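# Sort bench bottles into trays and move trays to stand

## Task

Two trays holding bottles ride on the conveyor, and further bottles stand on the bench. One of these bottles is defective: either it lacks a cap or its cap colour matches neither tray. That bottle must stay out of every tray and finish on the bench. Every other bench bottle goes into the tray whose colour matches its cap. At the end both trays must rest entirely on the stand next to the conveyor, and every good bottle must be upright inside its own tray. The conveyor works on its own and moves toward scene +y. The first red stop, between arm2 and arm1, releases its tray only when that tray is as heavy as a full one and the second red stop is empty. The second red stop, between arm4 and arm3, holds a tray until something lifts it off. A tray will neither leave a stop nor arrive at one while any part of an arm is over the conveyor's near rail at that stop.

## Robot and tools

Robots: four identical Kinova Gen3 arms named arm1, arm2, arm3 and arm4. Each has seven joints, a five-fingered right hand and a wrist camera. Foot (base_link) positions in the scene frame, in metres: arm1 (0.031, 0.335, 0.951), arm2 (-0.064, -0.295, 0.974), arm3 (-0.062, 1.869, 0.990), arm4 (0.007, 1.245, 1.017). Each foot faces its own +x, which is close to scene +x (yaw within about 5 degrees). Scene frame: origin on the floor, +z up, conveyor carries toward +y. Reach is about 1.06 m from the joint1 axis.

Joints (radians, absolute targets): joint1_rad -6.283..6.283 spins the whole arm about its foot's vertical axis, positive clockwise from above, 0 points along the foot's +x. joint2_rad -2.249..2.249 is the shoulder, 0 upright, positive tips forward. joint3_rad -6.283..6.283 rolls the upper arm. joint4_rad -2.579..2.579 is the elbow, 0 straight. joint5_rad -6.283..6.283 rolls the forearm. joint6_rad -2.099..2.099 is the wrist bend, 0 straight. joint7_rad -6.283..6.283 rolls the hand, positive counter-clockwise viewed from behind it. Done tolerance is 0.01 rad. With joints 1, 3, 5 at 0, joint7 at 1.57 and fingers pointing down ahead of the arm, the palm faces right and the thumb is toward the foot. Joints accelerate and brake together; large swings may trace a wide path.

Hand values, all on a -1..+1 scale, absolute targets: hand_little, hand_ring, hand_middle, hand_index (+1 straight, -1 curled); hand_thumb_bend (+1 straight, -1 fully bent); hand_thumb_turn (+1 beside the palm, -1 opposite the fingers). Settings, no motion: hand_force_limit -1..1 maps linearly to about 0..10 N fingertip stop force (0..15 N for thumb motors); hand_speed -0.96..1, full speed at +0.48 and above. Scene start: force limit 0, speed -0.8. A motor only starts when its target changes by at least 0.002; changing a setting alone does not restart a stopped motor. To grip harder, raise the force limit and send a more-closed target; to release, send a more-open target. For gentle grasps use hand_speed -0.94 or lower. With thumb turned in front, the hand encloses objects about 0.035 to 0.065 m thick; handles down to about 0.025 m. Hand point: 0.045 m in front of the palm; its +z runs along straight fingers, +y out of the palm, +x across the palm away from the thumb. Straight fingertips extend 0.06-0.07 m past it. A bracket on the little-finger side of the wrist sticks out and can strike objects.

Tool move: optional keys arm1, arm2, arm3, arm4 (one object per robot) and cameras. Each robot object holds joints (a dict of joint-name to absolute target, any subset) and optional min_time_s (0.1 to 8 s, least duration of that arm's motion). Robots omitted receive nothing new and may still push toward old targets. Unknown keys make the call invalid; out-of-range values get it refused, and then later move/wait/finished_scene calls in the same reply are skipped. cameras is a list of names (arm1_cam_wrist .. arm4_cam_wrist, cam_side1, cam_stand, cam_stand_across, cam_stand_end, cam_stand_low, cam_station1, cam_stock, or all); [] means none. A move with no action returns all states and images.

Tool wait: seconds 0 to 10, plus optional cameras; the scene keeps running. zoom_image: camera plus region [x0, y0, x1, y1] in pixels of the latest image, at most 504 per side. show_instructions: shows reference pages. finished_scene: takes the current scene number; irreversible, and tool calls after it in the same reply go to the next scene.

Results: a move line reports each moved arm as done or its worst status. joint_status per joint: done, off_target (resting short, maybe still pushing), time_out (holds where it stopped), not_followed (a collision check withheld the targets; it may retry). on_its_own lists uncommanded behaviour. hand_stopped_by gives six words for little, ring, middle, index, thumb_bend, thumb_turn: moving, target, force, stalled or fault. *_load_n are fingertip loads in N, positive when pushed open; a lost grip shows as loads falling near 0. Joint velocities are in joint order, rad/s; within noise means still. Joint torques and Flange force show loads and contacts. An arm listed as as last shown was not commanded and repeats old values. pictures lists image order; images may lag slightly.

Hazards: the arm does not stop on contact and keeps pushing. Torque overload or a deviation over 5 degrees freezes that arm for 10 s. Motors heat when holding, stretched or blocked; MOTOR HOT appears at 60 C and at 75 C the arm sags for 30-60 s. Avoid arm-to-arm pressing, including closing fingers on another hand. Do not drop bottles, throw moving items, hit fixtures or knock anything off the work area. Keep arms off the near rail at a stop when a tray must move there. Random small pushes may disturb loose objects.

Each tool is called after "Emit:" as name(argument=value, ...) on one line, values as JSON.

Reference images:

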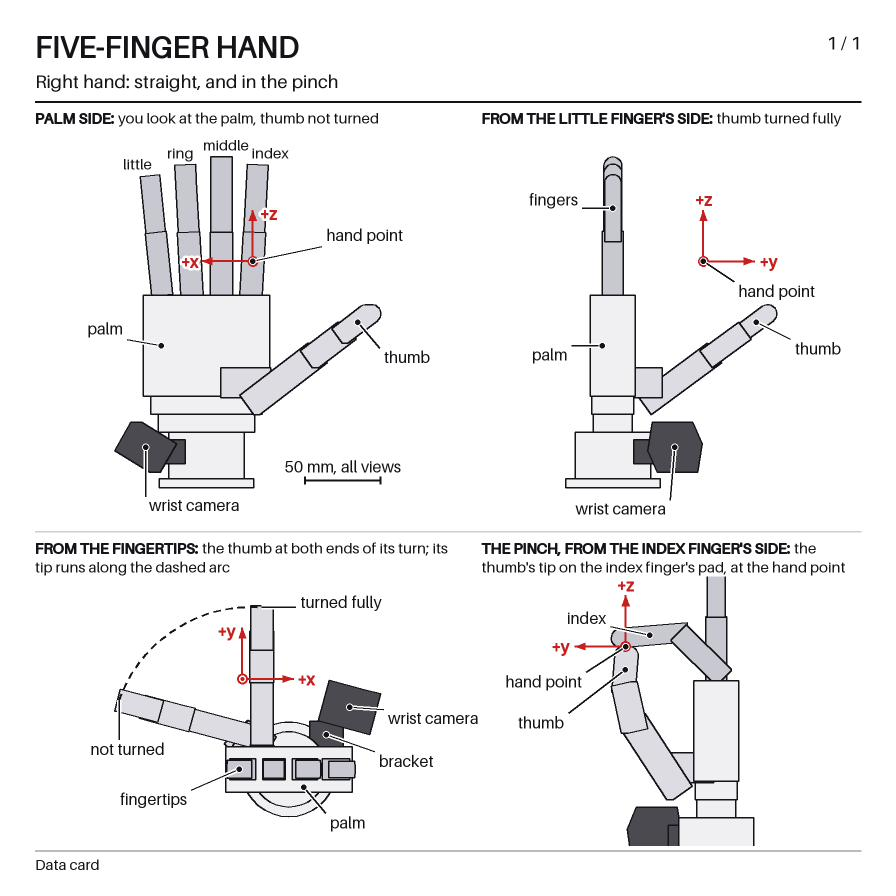

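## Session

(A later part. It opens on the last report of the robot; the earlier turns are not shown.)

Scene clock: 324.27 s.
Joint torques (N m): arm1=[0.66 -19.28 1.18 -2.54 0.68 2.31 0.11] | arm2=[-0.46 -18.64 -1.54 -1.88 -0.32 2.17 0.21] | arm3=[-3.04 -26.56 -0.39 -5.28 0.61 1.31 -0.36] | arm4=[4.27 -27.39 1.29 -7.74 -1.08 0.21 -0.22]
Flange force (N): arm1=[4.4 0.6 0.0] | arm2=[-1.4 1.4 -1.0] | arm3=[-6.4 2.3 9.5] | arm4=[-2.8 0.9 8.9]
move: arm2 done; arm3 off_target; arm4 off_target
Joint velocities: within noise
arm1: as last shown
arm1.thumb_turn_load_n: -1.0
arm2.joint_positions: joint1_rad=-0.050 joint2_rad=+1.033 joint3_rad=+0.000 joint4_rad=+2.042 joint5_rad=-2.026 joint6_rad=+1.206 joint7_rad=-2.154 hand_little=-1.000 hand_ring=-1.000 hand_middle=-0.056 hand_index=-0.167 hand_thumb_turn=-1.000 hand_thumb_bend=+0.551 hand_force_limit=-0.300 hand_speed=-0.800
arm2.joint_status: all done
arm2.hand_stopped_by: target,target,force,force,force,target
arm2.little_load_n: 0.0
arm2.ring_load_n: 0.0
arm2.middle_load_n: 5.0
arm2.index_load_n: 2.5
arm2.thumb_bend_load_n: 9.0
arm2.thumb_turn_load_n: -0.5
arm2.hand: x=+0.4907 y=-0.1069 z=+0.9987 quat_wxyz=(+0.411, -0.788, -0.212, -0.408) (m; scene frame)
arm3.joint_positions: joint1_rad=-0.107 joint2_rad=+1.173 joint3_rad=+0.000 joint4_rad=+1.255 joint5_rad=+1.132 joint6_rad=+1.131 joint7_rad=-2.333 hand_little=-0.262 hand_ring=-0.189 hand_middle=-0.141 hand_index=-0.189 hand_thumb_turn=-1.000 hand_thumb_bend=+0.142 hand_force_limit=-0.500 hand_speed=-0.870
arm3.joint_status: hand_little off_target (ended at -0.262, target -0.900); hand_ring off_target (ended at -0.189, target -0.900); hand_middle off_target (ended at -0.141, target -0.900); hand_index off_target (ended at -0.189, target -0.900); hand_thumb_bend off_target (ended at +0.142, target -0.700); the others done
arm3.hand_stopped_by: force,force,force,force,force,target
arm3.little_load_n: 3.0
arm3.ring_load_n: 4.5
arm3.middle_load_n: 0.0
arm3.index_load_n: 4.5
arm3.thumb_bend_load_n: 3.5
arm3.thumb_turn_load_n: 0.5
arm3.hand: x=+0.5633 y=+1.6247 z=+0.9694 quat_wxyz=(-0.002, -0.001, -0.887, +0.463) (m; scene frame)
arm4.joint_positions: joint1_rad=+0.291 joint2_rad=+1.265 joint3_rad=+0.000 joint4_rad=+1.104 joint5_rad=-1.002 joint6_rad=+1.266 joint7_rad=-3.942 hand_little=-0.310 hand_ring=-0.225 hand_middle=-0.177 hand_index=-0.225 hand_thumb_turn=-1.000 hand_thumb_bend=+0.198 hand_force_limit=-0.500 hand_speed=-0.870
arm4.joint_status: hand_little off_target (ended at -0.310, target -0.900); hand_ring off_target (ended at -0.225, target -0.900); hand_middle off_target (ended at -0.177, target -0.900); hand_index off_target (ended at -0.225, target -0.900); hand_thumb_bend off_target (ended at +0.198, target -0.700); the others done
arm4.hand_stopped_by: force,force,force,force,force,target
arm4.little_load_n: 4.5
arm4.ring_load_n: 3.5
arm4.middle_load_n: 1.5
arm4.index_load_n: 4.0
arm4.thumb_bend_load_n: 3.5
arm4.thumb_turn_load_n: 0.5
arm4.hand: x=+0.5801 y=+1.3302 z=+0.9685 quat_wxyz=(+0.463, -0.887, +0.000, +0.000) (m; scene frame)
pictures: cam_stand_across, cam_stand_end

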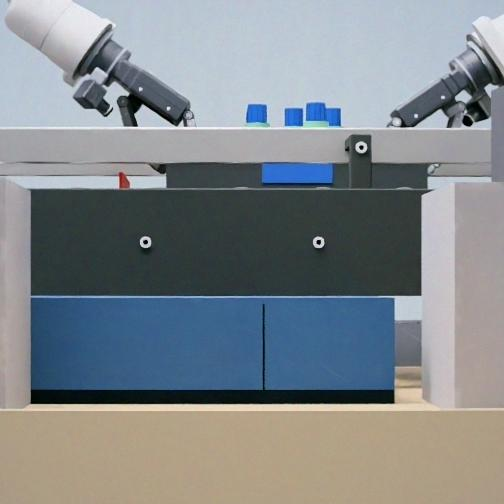

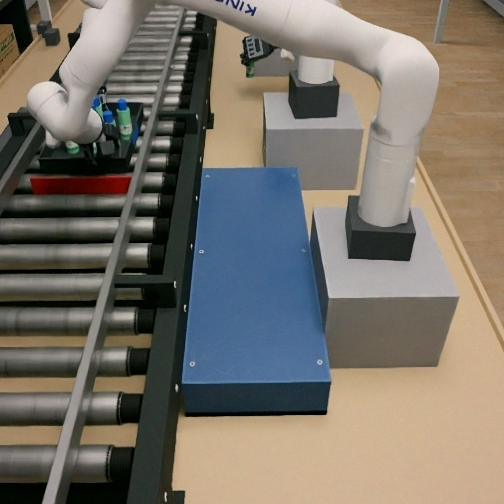

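Emit:
move(arm2={"joints": {"hand_index": 0.2, "hand_middle": 0.2, "hand_thumb_bend": 0.68, "hand_speed": -0.8}}, arm3={"joints": {"hand_little": -0.85, "hand_ring": -0.85, "hand_middle": -0.85, "hand_index": -0.85, "hand_thumb_bend": -0.65, "hand_force_limit": 0.2, "hand_speed": -0.9}}, arm4={"joints": {"hand_little": -0.85, "hand_ring": -0.85, "hand_middle": -0.85, "hand_index": -0.85, "hand_thumb_bend": -0.65, "hand_force_limit": 0.2, "hand_speed": -0.9}}, cameras=["cam_side1", "cam_stock"])

Emit:
zoom_image(camera="cam_stock", region=[140, 290, 270, 400])

Emit:
zoom_image(camera="cam_side1", region=[120, 200, 340, 330])

Scene clock: 329.80 s.
Joint torques (N m): arm1=[0.65 -19.3 1.14 -2.56 0.7 2.33 0.11] | arm2=[-0.47 -19.09 -1.74 -2.1 -0.35 2.43 0.28] | arm3=[-3.87 -27.42 -0.92 -4.8 0.13 1.83 -0.26] | arm4=[5.8 -29.32 2.12 -8.97 -1.25 -0.38 -0.17]
Flange force (N): arm1=[4.5 0.6 0.1] | arm2=[-2.0 1.7 -0.9] | arm3=[-8.5 3.0 12.9] | arm4=[-3.9 1.5 11.8]
move: arm2 done; arm3 off_target; arm4 off_target
Joint velocities: within noise
arm1: as last shown
arm1.thumb_turn_load_n: -1.5
arm2.joint_positions: joint1_rad=-0.050 joint2_rad=+1.033 joint3_rad=+0.000 joint4_rad=+2.042 joint5_rad=-2.026 joint6_rad=+1.206 joint7_rad=-2.154 hand_little=-1.000 hand_ring=-1.000 hand_middle=+0.200 hand_index=+0.200 hand_thumb_turn=-1.000 hand_thumb_bend=+0.680 hand_force_limit=-0.300 hand_speed=-0.800
arm2.joint_status: all done
arm2.hand_stopped_by: target,target,target,target,target,target
arm2.little_load_n: 0.0
arm2.ring_load_n: 0.0
arm2.middle_load_n: 0.0
arm2.index_load_n: 0.0
arm2.thumb_bend_load_n: 0.0
arm2.thumb_turn_load_n: 0.0
arm2.hand: x=+0.4907 y=-0.1069 z=+0.9986 quat_wxyz=(+0.411, -0.788, -0.212, -0.408) (m; scene frame)
arm3.joint_positions: joint1_rad=-0.107 joint2_rad=+1.173 joint3_rad=+0.000 joint4_rad=+1.255 joint5_rad=+1.132 joint6_rad=+1.131 joint7_rad=-2.333 hand_little=-0.278 hand_ring=-0.195 hand_middle=-0.156 hand_index=-0.196 hand_thumb_turn=-1.000 hand_thumb_bend=+0.130 hand_force_limit=+0.200 hand_speed=-0.900
arm3.joint_status: hand_little off_target (ended at -0.278, target -0.850); hand_ring off_target (ended at -0.195, target -0.850); hand_middle off_target (ended at -0.156, target -0.850); hand_index off_target (ended at -0.196, target -0.850); hand_thumb_bend off_target (ended at +0.130, target -0.650); the others done
arm3.hand_stopped_by: force,force,force,force,force,target
arm3.little_load_n: 8.0
arm3.ring_load_n: 5.5
arm3.middle_load_n: 8.5
arm3.index_load_n: 7.0
arm3.thumb_bend_load_n: 9.5
arm3.thumb_turn_load_n: 1.0
arm3.hand: x=+0.5633 y=+1.6247 z=+0.9694 quat_wxyz=(-0.002, -0.001, -0.887, +0.463) (m; scene frame)
arm4.joint_positions: joint1_rad=+0.291 joint2_rad=+1.265 joint3_rad=+0.000 joint4_rad=+1.104 joint5_rad=-1.002 joint6_rad=+1.266 joint7_rad=-3.942 hand_little=-0.318 hand_ring=-0.233 hand_middle=-0.192 hand_index=-0.232 hand_thumb_turn=-1.000 hand_thumb_bend=+0.190 hand_force_limit=+0.200 hand_speed=-0.900
arm4.joint_status: hand_little off_target (ended at -0.318, target -0.850); hand_ring off_target (ended at -0.233, target -0.850); hand_middle off_target (ended at -0.192, target -0.850); hand_index off_target (ended at -0.232, target -0.850); hand_thumb_bend off_target (ended at +0.190, target -0.650); the others done
arm4.hand_stopped_by: force,force,force,force,force,target
arm4.little_load_n: 5.5
arm4.ring_load_n: 6.0
arm4.middle_load_n: 12.0
arm4.index_load_n: 6.0
arm4.thumb_bend_load_n: 8.5
arm4.thumb_turn_load_n: 0.5
arm4.hand: x=+0.5801 y=+1.3302 z=+0.9685 quat_wxyz=(+0.462, -0.887, +0.000, +0.000) (m; scene frame)
pictures: cam_side1, cam_stock

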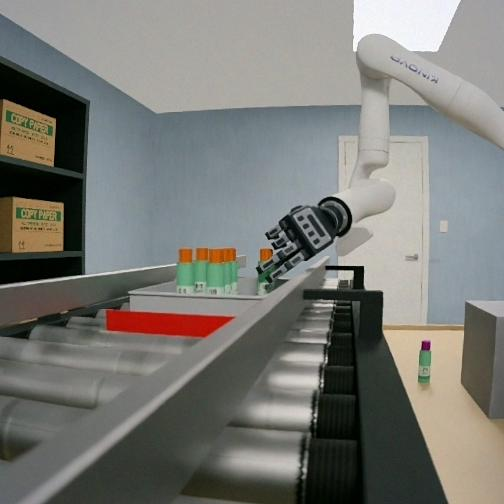

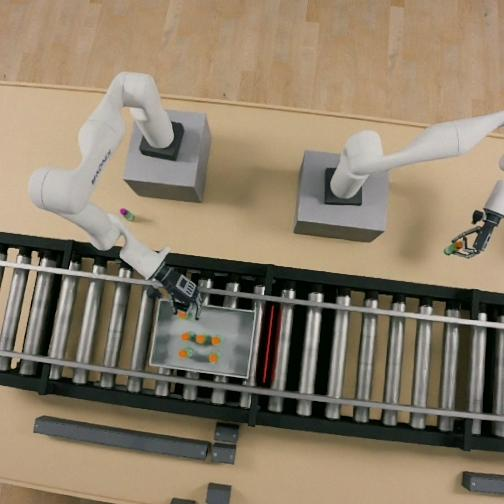

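Scaled by 3.877 from the camera's 504x504 image, which has a finer 720x720 frame.

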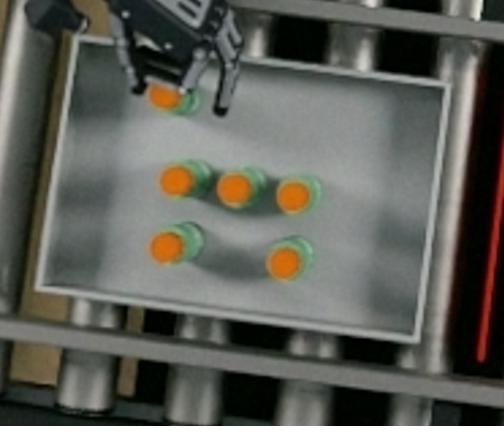

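Scaled by 2.291 from the camera's 504x504 image, which has a finer 720x720 frame.

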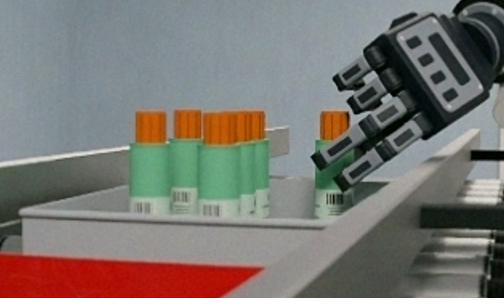

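Emit:
move(arm1={"joints": {"joint1_rad": -0.32, "joint2_rad": 0.5, "joint4_rad": 1.7, "joint5_rad": -0.29, "joint6_rad": 1.25, "joint7_rad": -2.4}, "min_time_s": 4}, arm2={"joints": {"joint1_rad": -0.0403, "joint2_rad": 0.899, "joint4_rad": 2.2814, "joint5_rad": -2.0494, "joint6_rad": 1.2533, "joint7_rad": -2.0552}, "min_time_s": 1.5}, arm3={"joints": {"joint1_rad": -0.1073, "joint2_rad": 1.1432, "joint4_rad": 1.2633, "joint5_rad": 1.1226, "joint6_rad": 1.1406, "joint7_rad": -2.3118}, "min_time_s": 2}, arm4={"joints": {"joint1_rad": 0.2914, "joint2_rad": 1.2353, "joint4_rad": 1.1162, "joint5_rad": -0.997, "joint6_rad": 1.2758, "joint7_rad": -3.9575}, "min_time_s": 2}, cameras=["cam_stand", "cam_stand_end", "cam_stand_across", "cam_stock"])

Emit:
zoom_image(camera="cam_stand_across", region=[120, 80, 460, 220])

Emit:
zoom_image(camera="cam_stand_end", region=[20, 60, 160, 190])

Scene clock: 339.47 s.
Joint torques (N m): arm1=[0.75 -13.6 -1.57 -6.2 -0.78 0.71 0.1] | arm2=[-0.45 -16.89 -1.58 -1.2 -0.14 2.43 0.28] | arm3=[-4.51 -27.52 -1.51 -4.97 -0.16 1.72 -0.36] | arm4=[6.76 -30.21 2.48 -9.64 -1.41 -0.4 -0.13]
Flange force (N): arm1=[3.5 -2.5 -0.3] | arm2=[-2.7 2.1 -1.0] | arm3=[-8.9 2.3 14.1] | arm4=[-4.2 1.9 13.9]
move: arm1 done; arm2 done; arm3 done; arm4 done
Joint velocities: within noise
arm1.joint_positions: joint1_rad=-0.320 joint2_rad=+0.500 joint3_rad=+0.000 joint4_rad=+1.700 joint5_rad=-0.290 joint6_rad=+1.250 joint7_rad=-2.400 hand_little=-1.000 hand_ring=-1.000 hand_middle=-0.075 hand_index=-0.092 hand_thumb_turn=-1.000 hand_thumb_bend=+0.544 hand_force_limit=-0.300 hand_speed=-0.800
arm1.joint_status: all done
arm1.hand_stopped_by: target,target,force,force,force,target
arm1.little_load_n: 0.5
arm1.ring_load_n: 0.0
arm1.middle_load_n: 3.0
arm1.index_load_n: 7.0
arm1.thumb_bend_load_n: 11.5
arm1.thumb_turn_load_n: -1.5
arm1.hand: x=+0.3987 y=+0.5716 z=+1.1033 quat_wxyz=(+0.205, -0.270, -0.941, -0.017) (m; scene frame)
arm2.joint_positions: joint1_rad=-0.040 joint2_rad=+0.899 joint3_rad=+0.000 joint4_rad=+2.281 joint5_rad=-2.049 joint6_rad=+1.253 joint7_rad=-2.055 hand_little=-1.000 hand_ring=-1.000 hand_middle=+0.200 hand_index=+0.200 hand_thumb_turn=-1.000 hand_thumb_bend=+0.680 hand_force_limit=-0.300 hand_speed=-0.800
arm2.joint_status: all done
arm2.hand_stopped_by: target,target,target,target,target,target
arm2.little_load_n: 0.0
arm2.ring_load_n: 0.0
arm2.middle_load_n: 0.0
arm2.index_load_n: 0.0
arm2.thumb_bend_load_n: 0.0
arm2.thumb_turn_load_n: 0.5
arm2.hand: x=+0.4256 y=-0.1070 z=+1.0451 quat_wxyz=(+0.411, -0.787, -0.212, -0.408) (m; scene frame)
arm3.joint_positions: joint1_rad=-0.107 joint2_rad=+1.143 joint3_rad=+0.000 joint4_rad=+1.263 joint5_rad=+1.123 joint6_rad=+1.141 joint7_rad=-2.312 hand_little=-0.278 hand_ring=-0.195 hand_middle=-0.156 hand_index=-0.196 hand_thumb_turn=-1.000 hand_thumb_bend=+0.130 hand_force_limit=+0.200 hand_speed=-0.900
arm3.joint_status: all done
arm3.hand_stopped_by: force,force,force,force,force,target
arm3.little_load_n: 7.5
arm3.ring_load_n: 5.0
arm3.middle_load_n: 8.5
arm3.index_load_n: 7.0
arm3.thumb_bend_load_n: 10.0
arm3.thumb_turn_load_n: 1.0
arm3.hand: x=+0.5632 y=+1.6248 z=+0.9855 quat_wxyz=(-0.002, -0.001, -0.887, +0.463) (m; scene frame)
arm4.joint_positions: joint1_rad=+0.291 joint2_rad=+1.235 joint3_rad=+0.000 joint4_rad=+1.116 joint5_rad=-0.997 joint6_rad=+1.276 joint7_rad=-3.958 hand_little=-0.318 hand_ring=-0.233 hand_middle=-0.192 hand_index=-0.232 hand_thumb_turn=-1.000 hand_thumb_bend=+0.190 hand_force_limit=+0.200 hand_speed=-0.900
arm4.joint_status: all done
arm4.hand_stopped_by: force,force,force,force,force,target
arm4.little_load_n: 5.5
arm4.ring_load_n: 5.5
arm4.middle_load_n: 12.5
arm4.index_load_n: 6.5
arm4.thumb_bend_load_n: 8.5
arm4.thumb_turn_load_n: 0.5
arm4.hand: x=+0.5802 y=+1.3301 z=+0.9845 quat_wxyz=(+0.463, -0.887, +0.000, +0.000) (m; scene frame)
pictures: cam_stand, cam_stand_across, cam_stand_end, cam_stock

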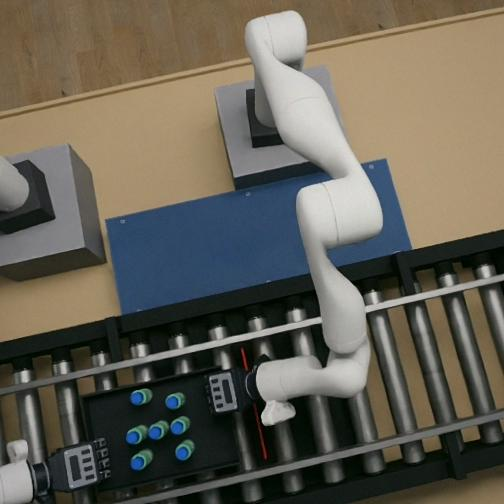

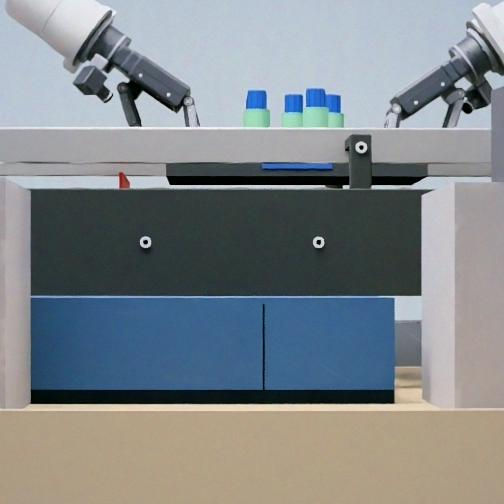

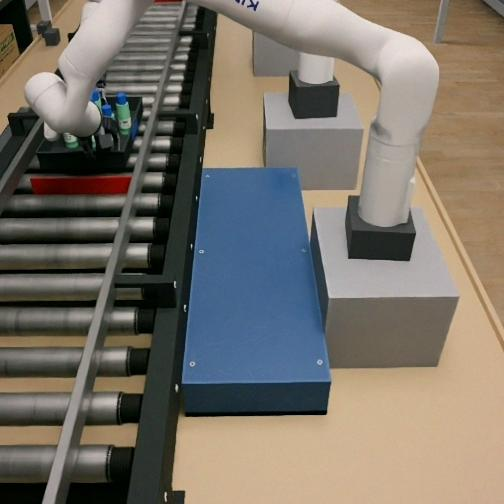

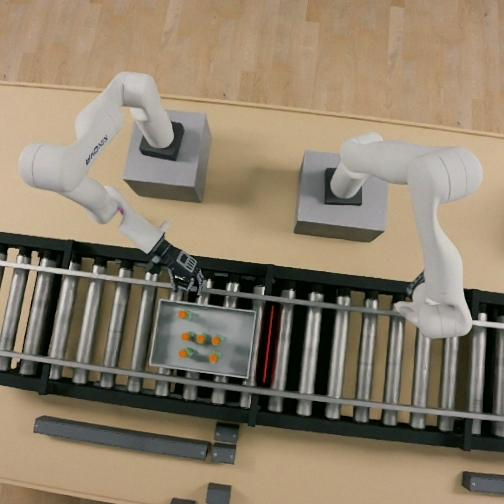

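Scaled by 1.482 from the camera's 504x504 image, which has a finer 720x720 frame.

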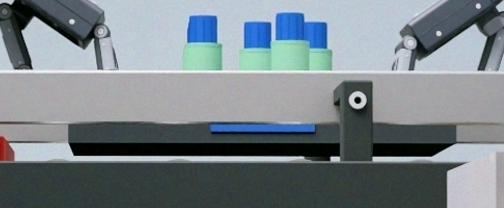

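Scaled by 3.600 from the camera's 504x504 image, which has a finer 720x720 frame.

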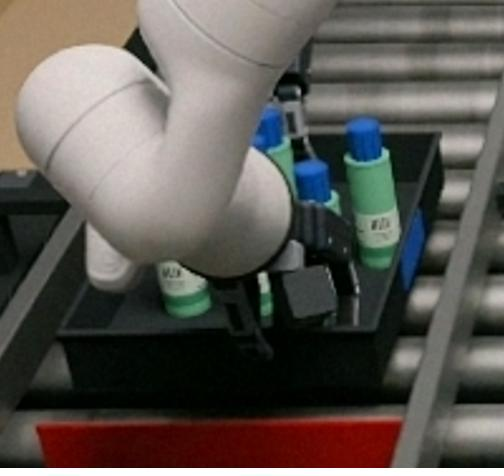

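Emit:
move(arm2={"joints": {"joint1_rad": -0.04, "joint2_rad": 0.35, "joint4_rad": 2.3, "joint5_rad": -1.9, "joint6_rad": 1.2, "joint7_rad": -2.2}, "min_time_s": 2}, arm3={"joints": {"joint1_rad": -0.1073, "joint2_rad": 1.009, "joint4_rad": 1.2755, "joint5_rad": 1.0762, "joint6_rad": 1.1961, "joint7_rad": -2.1938}, "min_time_s": 3}, arm4={"joints": {"joint1_rad": 0.2914, "joint2_rad": 1.1006, "joint4_rad": 1.1446, "joint5_rad": -0.9729, "joint6_rad": 1.3347, "joint7_rad": -4.0494}, "min_time_s": 3}, cameras=["cam_stand", "cam_stand_end", "cam_stand_across", "cam_stock"])

Emit:
zoom_image(camera="cam_stand_end", region=[20, 60, 160, 190])

Emit:
zoom_image(camera="cam_stock", region=[140, 290, 270, 400])

Scene clock: 347.47 s.
Joint torques (N m): arm1=[0.76 -13.57 -1.56 -6.2 -0.78 0.74 0.09] | arm2=[-0.46 -12.76 -0.9 -5.59 -1.25 2.3 0.29] | arm3=[-5.73 -27.1 -2.65 -5.59 -0.55 1.68 -0.36] | arm4=[8.38 -29.62 3.96 -10.64 -1.13 -1.11 -0.09]
Flange force (N): arm1=[3.5 -2.5 -0.2] | arm2=[-3.0 1.9 -1.2] | arm3=[-10.1 0.3 15.9] | arm4=[-4.2 0.5 15.9]
move: arm2 done; arm3 done; arm4 done
Joint velocities: within noise
arm1: as last shown
arm1.little_load_n: 0.0
arm1.index_load_n: 7.5
arm1.thumb_turn_load_n: -1.0
arm2.joint_positions: joint1_rad=-0.040 joint2_rad=+0.350 joint3_rad=+0.000 joint4_rad=+2.300 joint5_rad=-1.900 joint6_rad=+1.200 joint7_rad=-2.200 hand_little=-1.000 hand_ring=-1.000 hand_middle=+0.200 hand_index=+0.200 hand_thumb_turn=-1.000 hand_thumb_bend=+0.680 hand_force_limit=-0.300 hand_speed=-0.800
arm2.joint_status: all done
arm2.hand_stopped_by: target,target,target,target,target,target
arm2.little_load_n: 0.0
arm2.ring_load_n: 0.0
arm2.middle_load_n: 0.0
arm2.index_load_n: 0.0
arm2.thumb_bend_load_n: 0.0
arm2.thumb_turn_load_n: 0.0
arm2.hand: x=+0.4282 y=-0.0926 z=+1.2784 quat_wxyz=(+0.368, -0.692, -0.332, -0.525) (m; scene frame)
arm3.joint_positions: joint1_rad=-0.107 joint2_rad=+1.009 joint3_rad=+0.000 joint4_rad=+1.275 joint5_rad=+1.076 joint6_rad=+1.196 joint7_rad=-2.194 hand_little=-0.278 hand_ring=-0.195 hand_middle=-0.156 hand_index=-0.196 hand_thumb_turn=-1.000 hand_thumb_bend=+0.130 hand_force_limit=+0.200 hand_speed=-0.900
arm3.joint_status: all done
arm3.hand_stopped_by: force,force,force,force,force,target
arm3.little_load_n: 8.5
arm3.ring_load_n: 6.0
arm3.middle_load_n: 9.0
arm3.index_load_n: 7.0
arm3.thumb_bend_load_n: 9.5
arm3.thumb_turn_load_n: 1.0
arm3.hand: x=+0.5629 y=+1.6249 z=+1.0626 quat_wxyz=(-0.002, -0.001, -0.887, +0.463) (m; scene frame)
arm4.joint_positions: joint1_rad=+0.291 joint2_rad=+1.101 joint3_rad=+0.000 joint4_rad=+1.145 joint5_rad=-0.973 joint6_rad=+1.335 joint7_rad=-4.049 hand_little=-0.318 hand_ring=-0.233 hand_middle=-0.192 hand_index=-0.232 hand_thumb_turn=-1.000 hand_thumb_bend=+0.190 hand_force_limit=+0.200 hand_speed=-0.900
arm4.joint_status: all done
arm4.hand_stopped_by: force,force,force,force,force,target
arm4.little_load_n: 6.0
arm4.ring_load_n: 6.5
arm4.middle_load_n: 13.0
arm4.index_load_n: 6.5
arm4.thumb_bend_load_n: 8.0
arm4.thumb_turn_load_n: 1.0
arm4.hand: x=+0.5802 y=+1.3300 z=+1.0615 quat_wxyz=(+0.463, -0.887, +0.000, +0.000) (m; scene frame)
pictures: cam_stand, cam_stand_across, cam_stand_end, cam_stock

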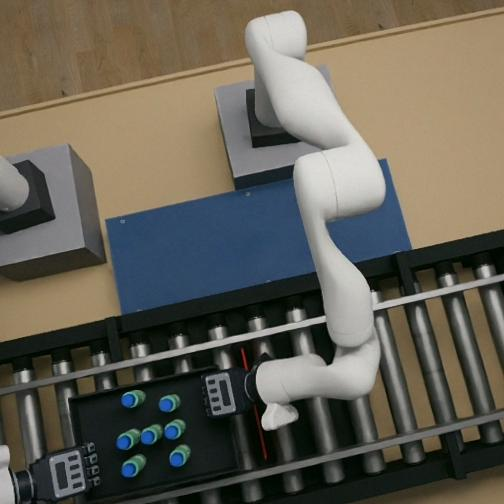

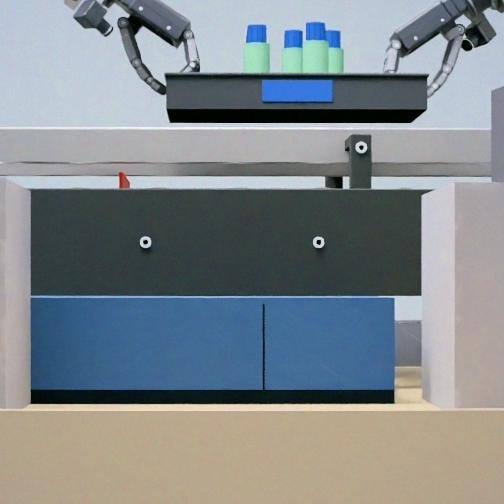

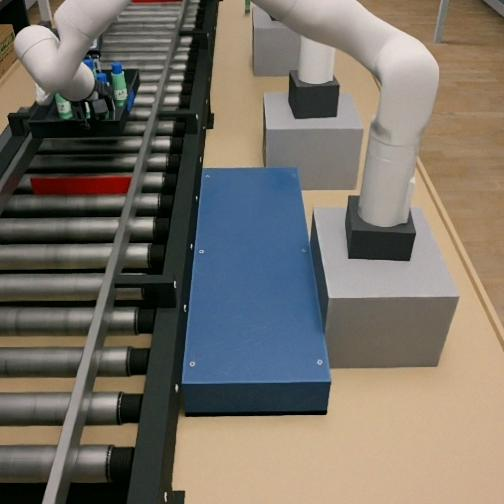

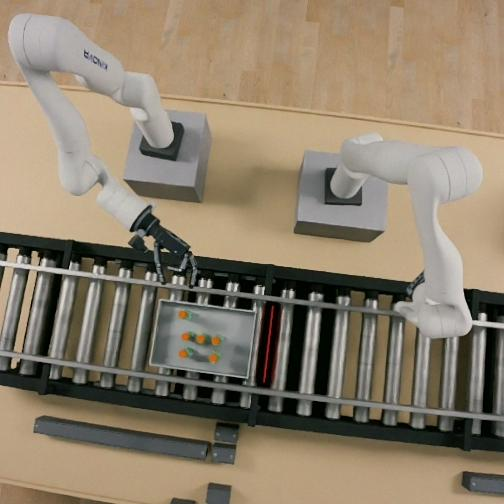

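Scaled by 3.600 from the camera's 504x504 image, which has a finer 720x720 frame.

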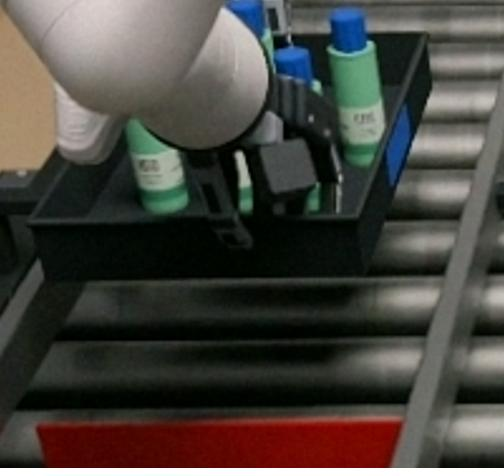

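Scaled by 3.877 from the camera's 504x504 image, which has a finer 720x720 frame.

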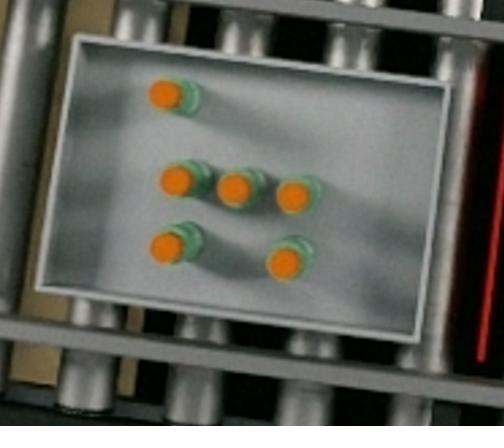

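Emit:
move(arm1={"joints": {"joint1_rad": 1.1649, "joint2_rad": 0.45, "joint4_rad": 1.8314, "joint5_rad": -1.5745, "joint6_rad": 1.1683, "joint7_rad": -2.6948}, "min_time_s": 5}, arm2={"joints": {"joint1_rad": 0.9, "joint2_rad": -0.372, "joint4_rad": 1.6, "joint5_rad": 0, "joint6_rad": 1.95, "joint7_rad": -1.9}, "min_time_s": 3}, arm3={"joints": {"joint1_rad": -0.2447, "joint2_rad": 0.9192, "joint4_rad": 1.5049, "joint5_rad": 1.0439, "joint6_rad": 1.213, "joint7_rad": -2.3749}, "min_time_s": 2.5}, arm4={"joints": {"joint1_rad": 0.1804, "joint2_rad": 0.9806, "joint4_rad": 1.4582, "joint5_rad": -1.0922, "joint6_rad": 1.1668, "joint7_rad": -3.9176}, "min_time_s": 2.5}, cameras=["cam_stand", "cam_stand_end"])

Emit:
move(arm1={"joints": {"joint1_rad": 1.1649, "joint2_rad": 0.7451, "joint4_rad": 1.8314, "joint5_rad": -1.5745, "joint6_rad": 1.1683, "joint7_rad": -2.6948}, "min_time_s": 2}, arm3={"joints": {"joint1_rad": -0.4068, "joint2_rad": 0.8589, "joint4_rad": 1.6663, "joint5_rad": 0.9659, "joint6_rad": 1.2436, "joint7_rad": -2.5223}, "min_time_s": 2.5}, arm4={"joints": {"joint1_rad": 0.0413, "joint2_rad": 0.897, "joint4_rad": 1.6958, "joint5_rad": -1.262, "joint6_rad": 1.0324, "joint7_rad": -3.7935}, "min_time_s": 2.5}, cameras=["cam_stand", "cam_stand_end", "cam_stock", "cam_side1"])

Emit:
zoom_image(camera="cam_stock", region=[140, 290, 270, 400])

Scene clock: 368.67 s.
Joint torques (N m): arm1=[0.95 -13.88 -2.15 -7.3 -1.96 1.6 0.13] | arm2=[-0.41 -2.19 -0.45 -8.38 -0.25 0.18 0.26] | arm3=[-5.62 -25 -3.34 -4.9 -0.79 1.36 -0.3] | arm4=[8.17 -26.82 4.92 -9.38 -1.03 -0.95 -0.07]
Flange force (N): arm1=[1.4 -3.9 -1.1] | arm2=[-2.6 0.4 2.3] | arm3=[-9.2 0.8 15.8] | arm4=[-5.1 0.3 16.5]
move: arm1 done; arm2 done; arm3 done; arm4 done
Joint velocities: within noise
arm1.joint_positions: joint1_rad=+1.165 joint2_rad=+0.450 joint3_rad=+0.000 joint4_rad=+1.831 joint5_rad=-1.574 joint6_rad=+1.168 joint7_rad=-2.695 hand_little=-1.000 hand_ring=-1.000 hand_middle=-0.075 hand_index=-0.092 hand_thumb_turn=-1.000 hand_thumb_bend=+0.544 hand_force_limit=-0.300 hand_speed=-0.800
arm1.joint_status: all done
arm1.hand_stopped_by: target,target,force,force,force,target
arm1.little_load_n: 0.0
arm1.ring_load_n: 0.5
arm1.middle_load_n: 3.0
arm1.index_load_n: 7.0
arm1.thumb_bend_load_n: 11.5
arm1.thumb_turn_load_n: -1.0
arm1.hand: x=+0.5169 y=-0.0477 z=+1.2776 quat_wxyz=(+0.124, -0.795, +0.021, -0.594) (m; scene frame)
arm2.joint_positions: joint1_rad=+0.900 joint2_rad=-0.372 joint3_rad=+0.000 joint4_rad=+1.600 joint5_rad=+0.000 joint6_rad=+1.950 joint7_rad=-1.900 hand_little=-1.000 hand_ring=-1.000 hand_middle=+0.200 hand_index=+0.200 hand_thumb_turn=-1.000 hand_thumb_bend=+0.680 hand_force_limit=-0.300 hand_speed=-0.800
arm2.joint_status: all done
arm2.hand_stopped_by: target,target,target,target,target,target
arm2.little_load_n: 0.0
arm2.ring_load_n: 0.0
arm2.middle_load_n: 0.0
arm2.index_load_n: 0.0
arm2.thumb_bend_load_n: 0.0
arm2.thumb_turn_load_n: 0.0
arm2.hand: x=+0.0552 y=-0.4345 z=+1.4321 quat_wxyz=(+0.020, -0.614, -0.789, -0.005) (m; scene frame)
arm3.joint_positions: joint1_rad=-0.245 joint2_rad=+0.919 joint3_rad=+0.000 joint4_rad=+1.505 joint5_rad=+1.044 joint6_rad=+1.213 joint7_rad=-2.375 hand_little=-0.278 hand_ring=-0.195 hand_middle=-0.156 hand_index=-0.196 hand_thumb_turn=-1.000 hand_thumb_bend=+0.130 hand_force_limit=+0.200 hand_speed=-0.900
arm3.joint_status: all done
arm3.hand_stopped_by: force,force,force,force,force,target
arm3.little_load_n: 8.0
arm3.ring_load_n: 6.0
arm3.middle_load_n: 9.0
arm3.index_load_n: 7.0
arm3.thumb_bend_load_n: 9.5
arm3.thumb_turn_load_n: 1.0
arm3.hand: x=+0.5075 y=+1.6984 z=+1.0621 quat_wxyz=(-0.002, -0.001, -0.887, +0.463) (m; scene frame)
arm4.joint_positions: joint1_rad=+0.180 joint2_rad=+0.981 joint3_rad=+0.000 joint4_rad=+1.458 joint5_rad=-1.092 joint6_rad=+1.167 joint7_rad=-3.918 hand_little=-0.317 hand_ring=-0.233 hand_middle=-0.192 hand_index=-0.232 hand_thumb_turn=-1.000 hand_thumb_bend=+0.190 hand_force_limit=+0.200 hand_speed=-0.900
arm4.joint_status: all done
arm4.hand_stopped_by: force,force,force,force,force,target
arm4.little_load_n: 6.0
arm4.ring_load_n: 6.0
arm4.middle_load_n: 13.0
arm4.index_load_n: 7.0
arm4.thumb_bend_load_n: 8.0
arm4.thumb_turn_load_n: 0.5
arm4.hand: x=+0.5248 y=+1.4035 z=+1.0616 quat_wxyz=(+0.462, -0.887, +0.000, +0.000) (m; scene frame)
pictures: cam_stand, cam_stand_end

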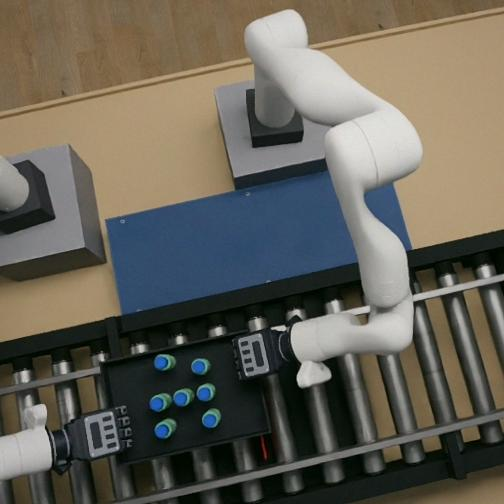

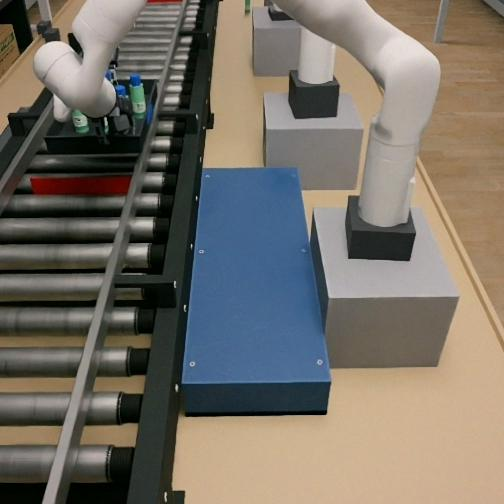

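Scene clock: 371.50 s.
Joint torques (N m): arm1=[0.95 -16.36 -2.65 -5.16 -1.43 2.07 0.12] | arm2=[-0.44 -2.23 -0.45 -8.38 -0.25 0.16 0.24] | arm3=[-5.8 -23.39 -4.05 -4.77 -1.16 0.96 -0.29] | arm4=[8.27 -24.43 5.95 -7.94 -0.81 -1.01 0.01]
Flange force (N): arm1=[1.7 -3.5 -1.3] | arm2=[-2.7 0.3 2.2] | arm3=[-8.7 0.7 16.5] | arm4=[-6.0 -0.2 17.6]
move: arm1 done; arm3 done; arm4 done
Joint velocities: within noise
arm1.joint_positions: joint1_rad=+1.165 joint2_rad=+0.745 joint3_rad=+0.000 joint4_rad=+1.831 joint5_rad=-1.574 joint6_rad=+1.168 joint7_rad=-2.695 hand_little=-1.000 hand_ring=-1.000 hand_middle=-0.075 hand_index=-0.092 hand_thumb_turn=-1.000 hand_thumb_bend=+0.544 hand_force_limit=-0.300 hand_speed=-0.800
arm1.joint_status: all done
arm1.hand_stopped_by: target,target,force,force,force,target
arm1.little_load_n: 0.0
arm1.ring_load_n: 0.0
arm1.middle_load_n: 3.0
arm1.index_load_n: 7.0
arm1.thumb_bend_load_n: 12.0
arm1.thumb_turn_load_n: -1.5
arm1.hand: x=+0.5102 y=-0.0382 z=+1.1117 quat_wxyz=(+0.223, -0.811, +0.107, -0.530) (m; scene frame)
arm2: as last shown
arm3.joint_positions: joint1_rad=-0.407 joint2_rad=+0.859 joint3_rad=+0.000 joint4_rad=+1.666 joint5_rad=+0.966 joint6_rad=+1.244 joint7_rad=-2.522 hand_little=-0.278 hand_ring=-0.195 hand_middle=-0.156 hand_index=-0.196 hand_thumb_turn=-1.000 hand_thumb_bend=+0.130 hand_force_limit=+0.200 hand_speed=-0.900
arm3.joint_status: all done
arm3.hand_stopped_by: force,force,force,force,force,target
arm3.little_load_n: 7.5
arm3.ring_load_n: 5.5
arm3.middle_load_n: 9.5
arm3.index_load_n: 7.5
arm3.thumb_bend_load_n: 9.5
arm3.thumb_turn_load_n: 1.5
arm3.hand: x=+0.4521 y=+1.7719 z=+1.0618 quat_wxyz=(-0.002, -0.001, -0.887, +0.463) (m; scene frame)
arm4.joint_positions: joint1_rad=+0.041 joint2_rad=+0.897 joint3_rad=+0.000 joint4_rad=+1.696 joint5_rad=-1.262 joint6_rad=+1.032 joint7_rad=-3.793 hand_little=-0.317 hand_ring=-0.233 hand_middle=-0.192 hand_index=-0.232 hand_thumb_turn=-1.000 hand_thumb_bend=+0.190 hand_force_limit=+0.200 hand_speed=-0.900
arm4.joint_status: all done
arm4.hand_stopped_by: force,force,force,force,force,target
arm4.little_load_n: 6.5
arm4.ring_load_n: 6.0
arm4.middle_load_n: 13.0
arm4.index_load_n: 7.0
arm4.thumb_bend_load_n: 8.0
arm4.thumb_turn_load_n: 1.0
arm4.hand: x=+0.4695 y=+1.4770 z=+1.0619 quat_wxyz=(+0.463, -0.887, +0.000, +0.000) (m; scene frame)
pictures: cam_side1, cam_stand, cam_stand_end, cam_stock

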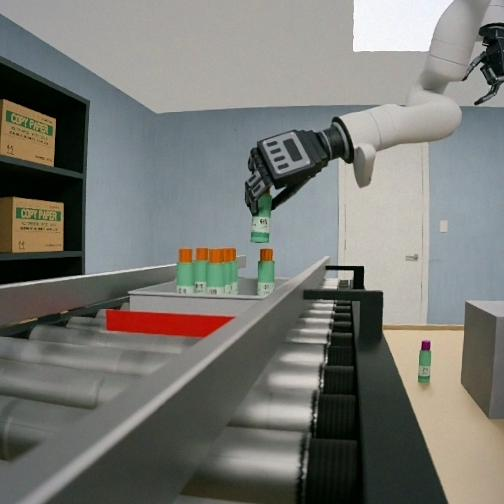

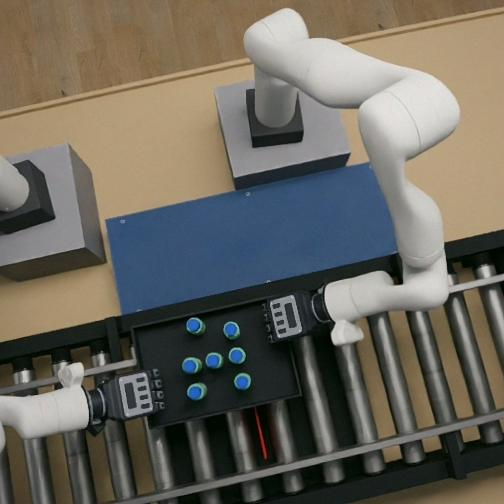

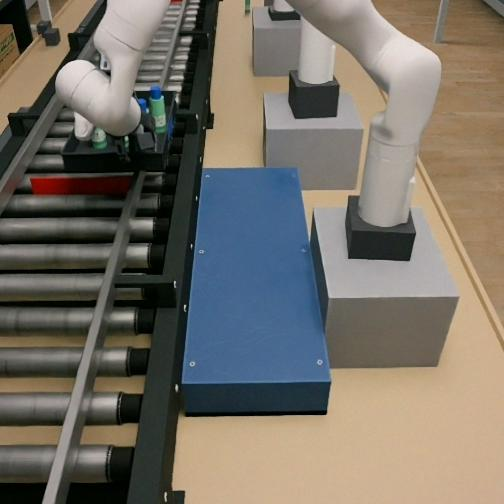

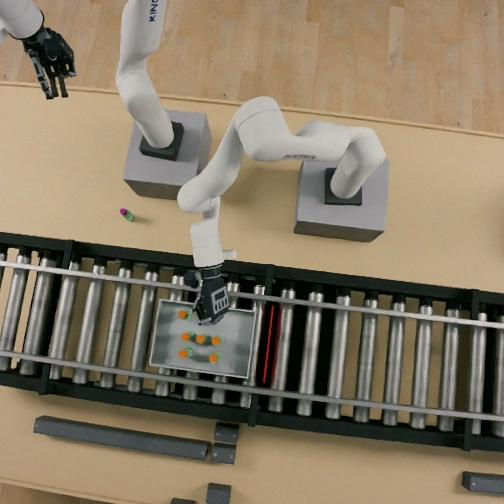

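Scaled by 3.877 from the camera's 504x504 image, which has a finer 720x720 frame.

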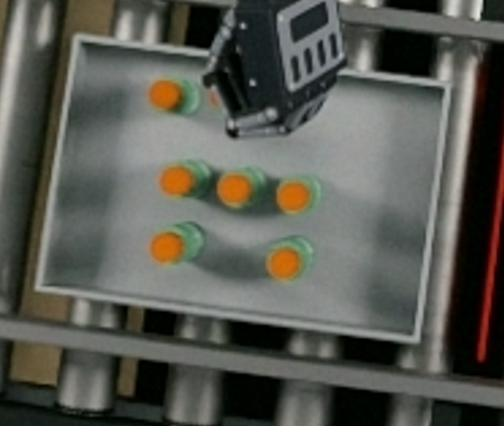

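Emit:
move(arm1={"joints": {"joint1_rad": 1.1649, "joint2_rad": 0.8907, "joint4_rad": 1.8369, "joint5_rad": -1.6384, "joint6_rad": 1.1736, "joint7_rad": -2.5308}, "min_time_s": 2}, arm3={"joints": {"joint1_rad": -0.5905, "joint2_rad": 0.824, "joint4_rad": 1.7645, "joint5_rad": 0.848, "joint6_rad": 1.2846, "joint7_rad": -2.6399}, "min_time_s": 2.5}, arm4={"joints": {"joint1_rad": -0.1309, "joint2_rad": 0.8413, "joint4_rad": 1.8732, "joint5_rad": -1.4835, "joint6_rad": 0.9293, "joint7_rad": -3.6695}, "min_time_s": 2.5}, cameras=["cam_stand", "cam_stand_end", "cam_stock"])

Emit:
zoom_image(camera="cam_stock", region=[140, 290, 270, 400])

Emit:
move(arm1={"joints": {"joint1_rad": 1.1649, "joint2_rad": 0.9937, "joint4_rad": 1.8209, "joint5_rad": -1.6744, "joint6_rad": 1.1811, "joint7_rad": -2.4367}, "min_time_s": 2}, arm3={"joints": {"joint1_rad": -0.7866, "joint2_rad": 0.8123, "joint4_rad": 1.7984, "joint5_rad": 0.7031, "joint6_rad": 1.3396, "joint7_rad": -2.7305}, "min_time_s": 2.5}, arm4={"joints": {"joint1_rad": -0.3361, "joint2_rad": 0.8091, "joint4_rad": 1.9899, "joint5_rad": -1.7443, "joint6_rad": 0.8559, "joint7_rad": -3.5574}, "min_time_s": 2.5}, cameras=["cam_stand", "cam_stand_end", "cam_stock", "cam_side1"])

Emit:
zoom_image(camera="cam_stock", region=[140, 290, 270, 400])

Emit:
zoom_image(camera="cam_side1", region=[120, 200, 340, 330])

Scene clock: 381.50 s.
Joint torques (N m): arm1=[0.99 -17.1 -2.83 -4.07 -1.11 2.26 0.11] | arm2=[-0.38 -2.21 -0.47 -8.38 -0.23 0.15 0.26] | arm3=[-5.97 -22.5 -4.66 -5.45 -1.38 0.47 -0.25] | arm4=[8.38 -22.42 6.79 -6.06 -0.68 -1.13 0.03]
Flange force (N): arm1=[2.3 -3.2 -1.4] | arm2=[-2.6 0.4 2.2] | arm3=[-7.9 0.3 17.3] | arm4=[-6.5 -0.6 18.8]
move: arm1 done; arm3 done; arm4 done
Joint velocities: within noise
arm1.joint_positions: joint1_rad=+1.165 joint2_rad=+0.891 joint3_rad=+0.000 joint4_rad=+1.837 joint5_rad=-1.638 joint6_rad=+1.174 joint7_rad=-2.531 hand_little=-1.000 hand_ring=-1.000 hand_middle=-0.075 hand_index=-0.092 hand_thumb_turn=-1.000 hand_thumb_bend=+0.544 hand_force_limit=-0.300 hand_speed=-0.800
arm1.joint_status: all done
arm1.hand_stopped_by: target,target,force,force,force,target
arm1.little_load_n: 0.0
arm1.ring_load_n: 0.0
arm1.middle_load_n: 3.0
arm1.index_load_n: 7.0
arm1.thumb_bend_load_n: 12.0
arm1.thumb_turn_load_n: -1.5
arm1.hand: x=+0.5094 y=-0.0379 z=+1.0448 quat_wxyz=(+0.223, -0.811, +0.107, -0.530) (m; scene frame)
arm2: as last shown
arm3.joint_positions: joint1_rad=-0.590 joint2_rad=+0.824 joint3_rad=+0.000 joint4_rad=+1.765 joint5_rad=+0.848 joint6_rad=+1.285 joint7_rad=-2.640 hand_little=-0.278 hand_ring=-0.195 hand_middle=-0.156 hand_index=-0.196 hand_thumb_turn=-1.000 hand_thumb_bend=+0.130 hand_force_limit=+0.200 hand_speed=-0.900
arm3.joint_status: all done
arm3.hand_stopped_by: force,force,force,force,force,target
arm3.little_load_n: 7.0
arm3.ring_load_n: 6.0
arm3.middle_load_n: 9.5
arm3.index_load_n: 8.0
arm3.thumb_bend_load_n: 9.5
arm3.thumb_turn_load_n: 1.5
arm3.hand: x=+0.3967 y=+1.8453 z=+1.0614 quat_wxyz=(-0.002, -0.001, -0.887, +0.463) (m; scene frame)
arm4.joint_positions: joint1_rad=-0.131 joint2_rad=+0.841 joint3_rad=+0.000 joint4_rad=+1.873 joint5_rad=-1.484 joint6_rad=+0.929 joint7_rad=-3.670 hand_little=-0.317 hand_ring=-0.233 hand_middle=-0.192 hand_index=-0.232 hand_thumb_turn=-1.000 hand_thumb_bend=+0.190 hand_force_limit=+0.200 hand_speed=-0.900
arm4.joint_status: all done
arm4.hand_stopped_by: force,force,force,force,force,target
arm4.little_load_n: 6.0
arm4.ring_load_n: 6.0
arm4.middle_load_n: 13.0
arm4.index_load_n: 7.5
arm4.thumb_bend_load_n: 8.0
arm4.thumb_turn_load_n: 1.0
arm4.hand: x=+0.4141 y=+1.5505 z=+1.0620 quat_wxyz=(+0.462, -0.887, +0.000, +0.000) (m; scene frame)
pictures: cam_stand, cam_stand_end, cam_stock

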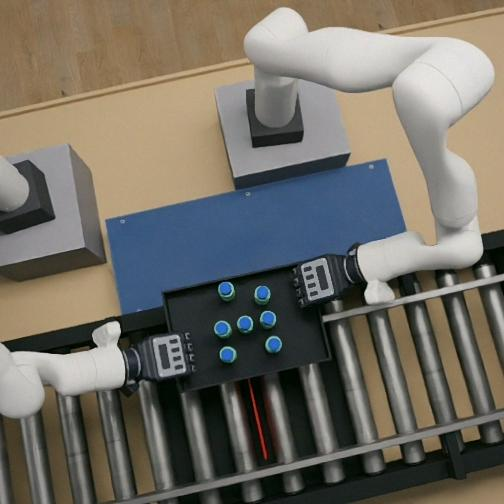

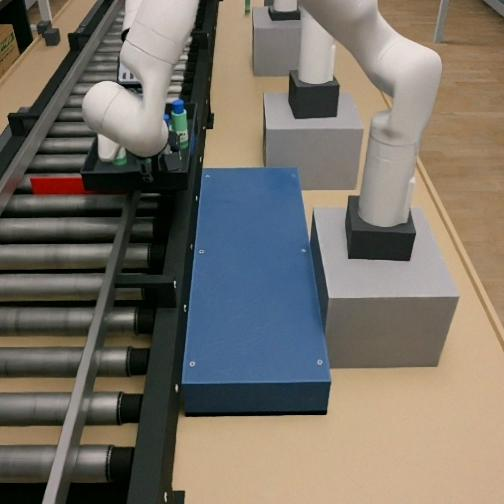

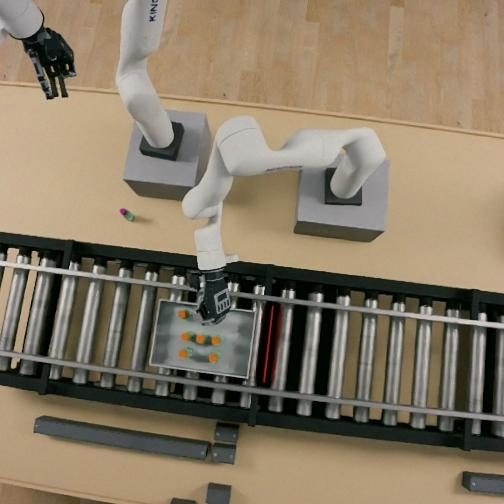

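Scaled by 3.877 from the camera's 504x504 image, which has a finer 720x720 frame.

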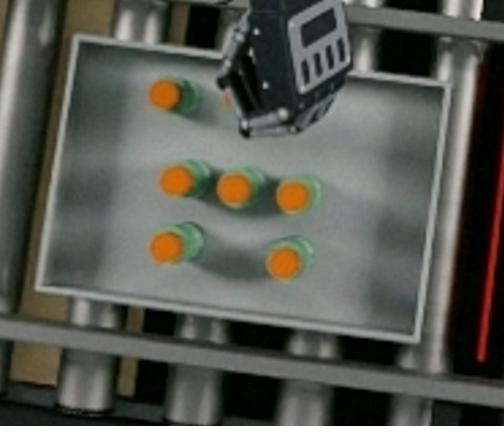

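Scene clock: 384.33 s.
Joint torques (N m): arm1=[1.93 -14.35 -0.89 -2.34 -0.63 0.45 -0.15] | arm2=[-0.4 -2.17 -0.47 -8.34 -0.24 0.16 0.25] | arm3=[-6.04 -22.42 -5.11 -6.8 -1.52 0 -0.21] | arm4=[8.44 -20.77 7.35 -3.92 -0.6 -1.25 0.09]
Flange force (N): arm1=[7.4 -6.5 -2.2] | arm2=[-2.6 0.3 2.1] | arm3=[-7.2 -0.3 18.4] | arm4=[-6.9 -1.4 19.8]
move: arm1 done; arm3 done; arm4 done
Joint velocities: within noise
arm1.joint_positions: joint1_rad=+1.165 joint2_rad=+0.994 joint3_rad=+0.000 joint4_rad=+1.821 joint5_rad=-1.674 joint6_rad=+1.181 joint7_rad=-2.437 hand_little=-1.000 hand_ring=-1.000 hand_middle=-0.074 hand_index=-0.092 hand_thumb_turn=-1.000 hand_thumb_bend=+0.544 hand_force_limit=-0.300 hand_speed=-0.800
arm1.joint_status: all done
arm1.hand_stopped_by: target,target,force,force,force,target
arm1.little_load_n: 0.0
arm1.ring_load_n: 0.0
arm1.middle_load_n: 3.5
arm1.index_load_n: 6.5
arm1.thumb_bend_load_n: 10.5
arm1.thumb_turn_load_n: -3.0
arm1.hand: x=+0.5088 y=-0.0376 z=+0.9999 quat_wxyz=(+0.223, -0.811, +0.107, -0.530) (m; scene frame)
arm2: as last shown
arm2.index_load_n: 0.5
arm3.joint_positions: joint1_rad=-0.787 joint2_rad=+0.812 joint3_rad=+0.000 joint4_rad=+1.798 joint5_rad=+0.703 joint6_rad=+1.340 joint7_rad=-2.730 hand_little=-0.278 hand_ring=-0.195 hand_middle=-0.156 hand_index=-0.195 hand_thumb_turn=-1.000 hand_thumb_bend=+0.130 hand_force_limit=+0.200 hand_speed=-0.900
arm3.joint_status: all done
arm3.hand_stopped_by: force,force,force,force,force,target
arm3.little_load_n: 7.5
arm3.ring_load_n: 6.0
arm3.middle_load_n: 10.0
arm3.index_load_n: 8.5
arm3.thumb_bend_load_n: 9.5
arm3.thumb_turn_load_n: 1.0
arm3.hand: x=+0.3414 y=+1.9188 z=+1.0610 quat_wxyz=(-0.002, -0.001, -0.887, +0.463) (m; scene frame)
arm4.joint_positions: joint1_rad=-0.336 joint2_rad=+0.809 joint3_rad=+0.000 joint4_rad=+1.990 joint5_rad=-1.744 joint6_rad=+0.856 joint7_rad=-3.557 hand_little=-0.317 hand_ring=-0.233 hand_middle=-0.192 hand_index=-0.232 hand_thumb_turn=-1.000 hand_thumb_bend=+0.190 hand_force_limit=+0.200 hand_speed=-0.900
arm4.joint_status: all done
arm4.hand_stopped_by: force,force,force,force,force,target
arm4.little_load_n: 6.5
arm4.ring_load_n: 6.5
arm4.middle_load_n: 13.0
arm4.index_load_n: 8.0
arm4.thumb_bend_load_n: 7.5
arm4.thumb_turn_load_n: 1.0
arm4.hand: x=+0.3587 y=+1.6240 z=+1.0621 quat_wxyz=(+0.462, -0.887, +0.000, +0.000) (m; scene frame)
pictures: cam_side1, cam_stand, cam_stand_end, cam_stock

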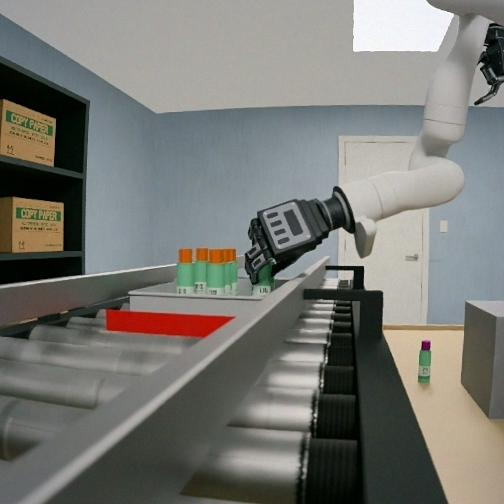

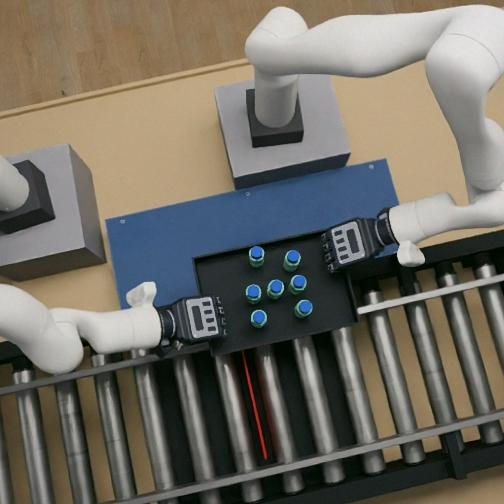

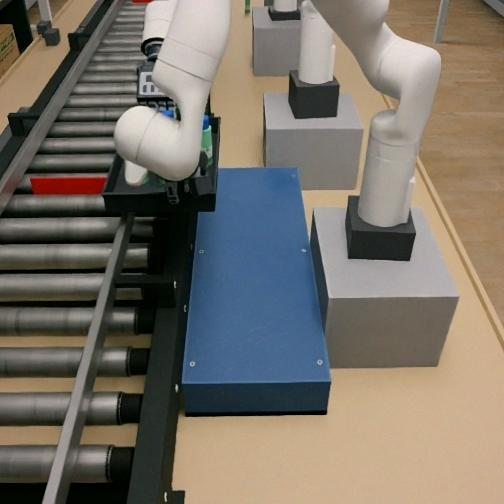

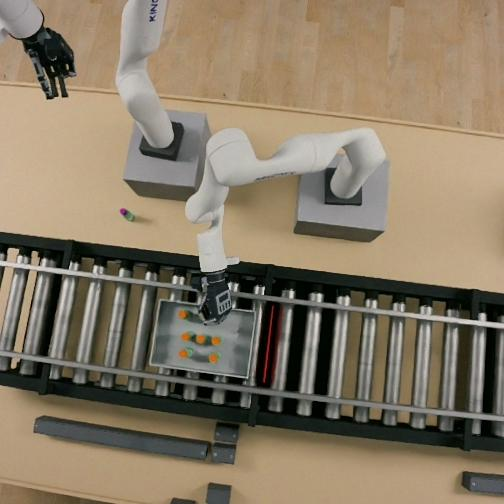

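Scaled by 3.877 from the camera's 504x504 image, which has a finer 720x720 frame.

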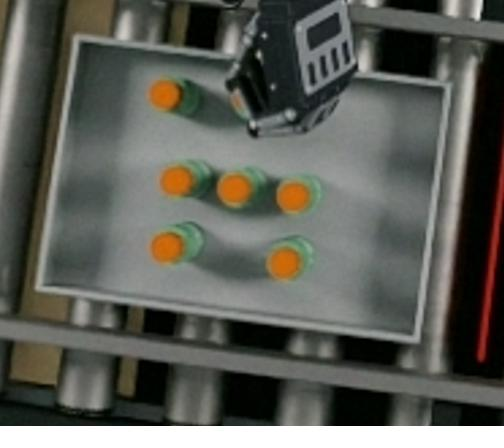

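Scaled by 2.291 from the camera's 504x504 image, which has a finer 720x720 frame.

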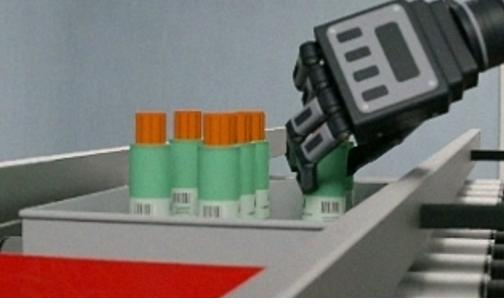

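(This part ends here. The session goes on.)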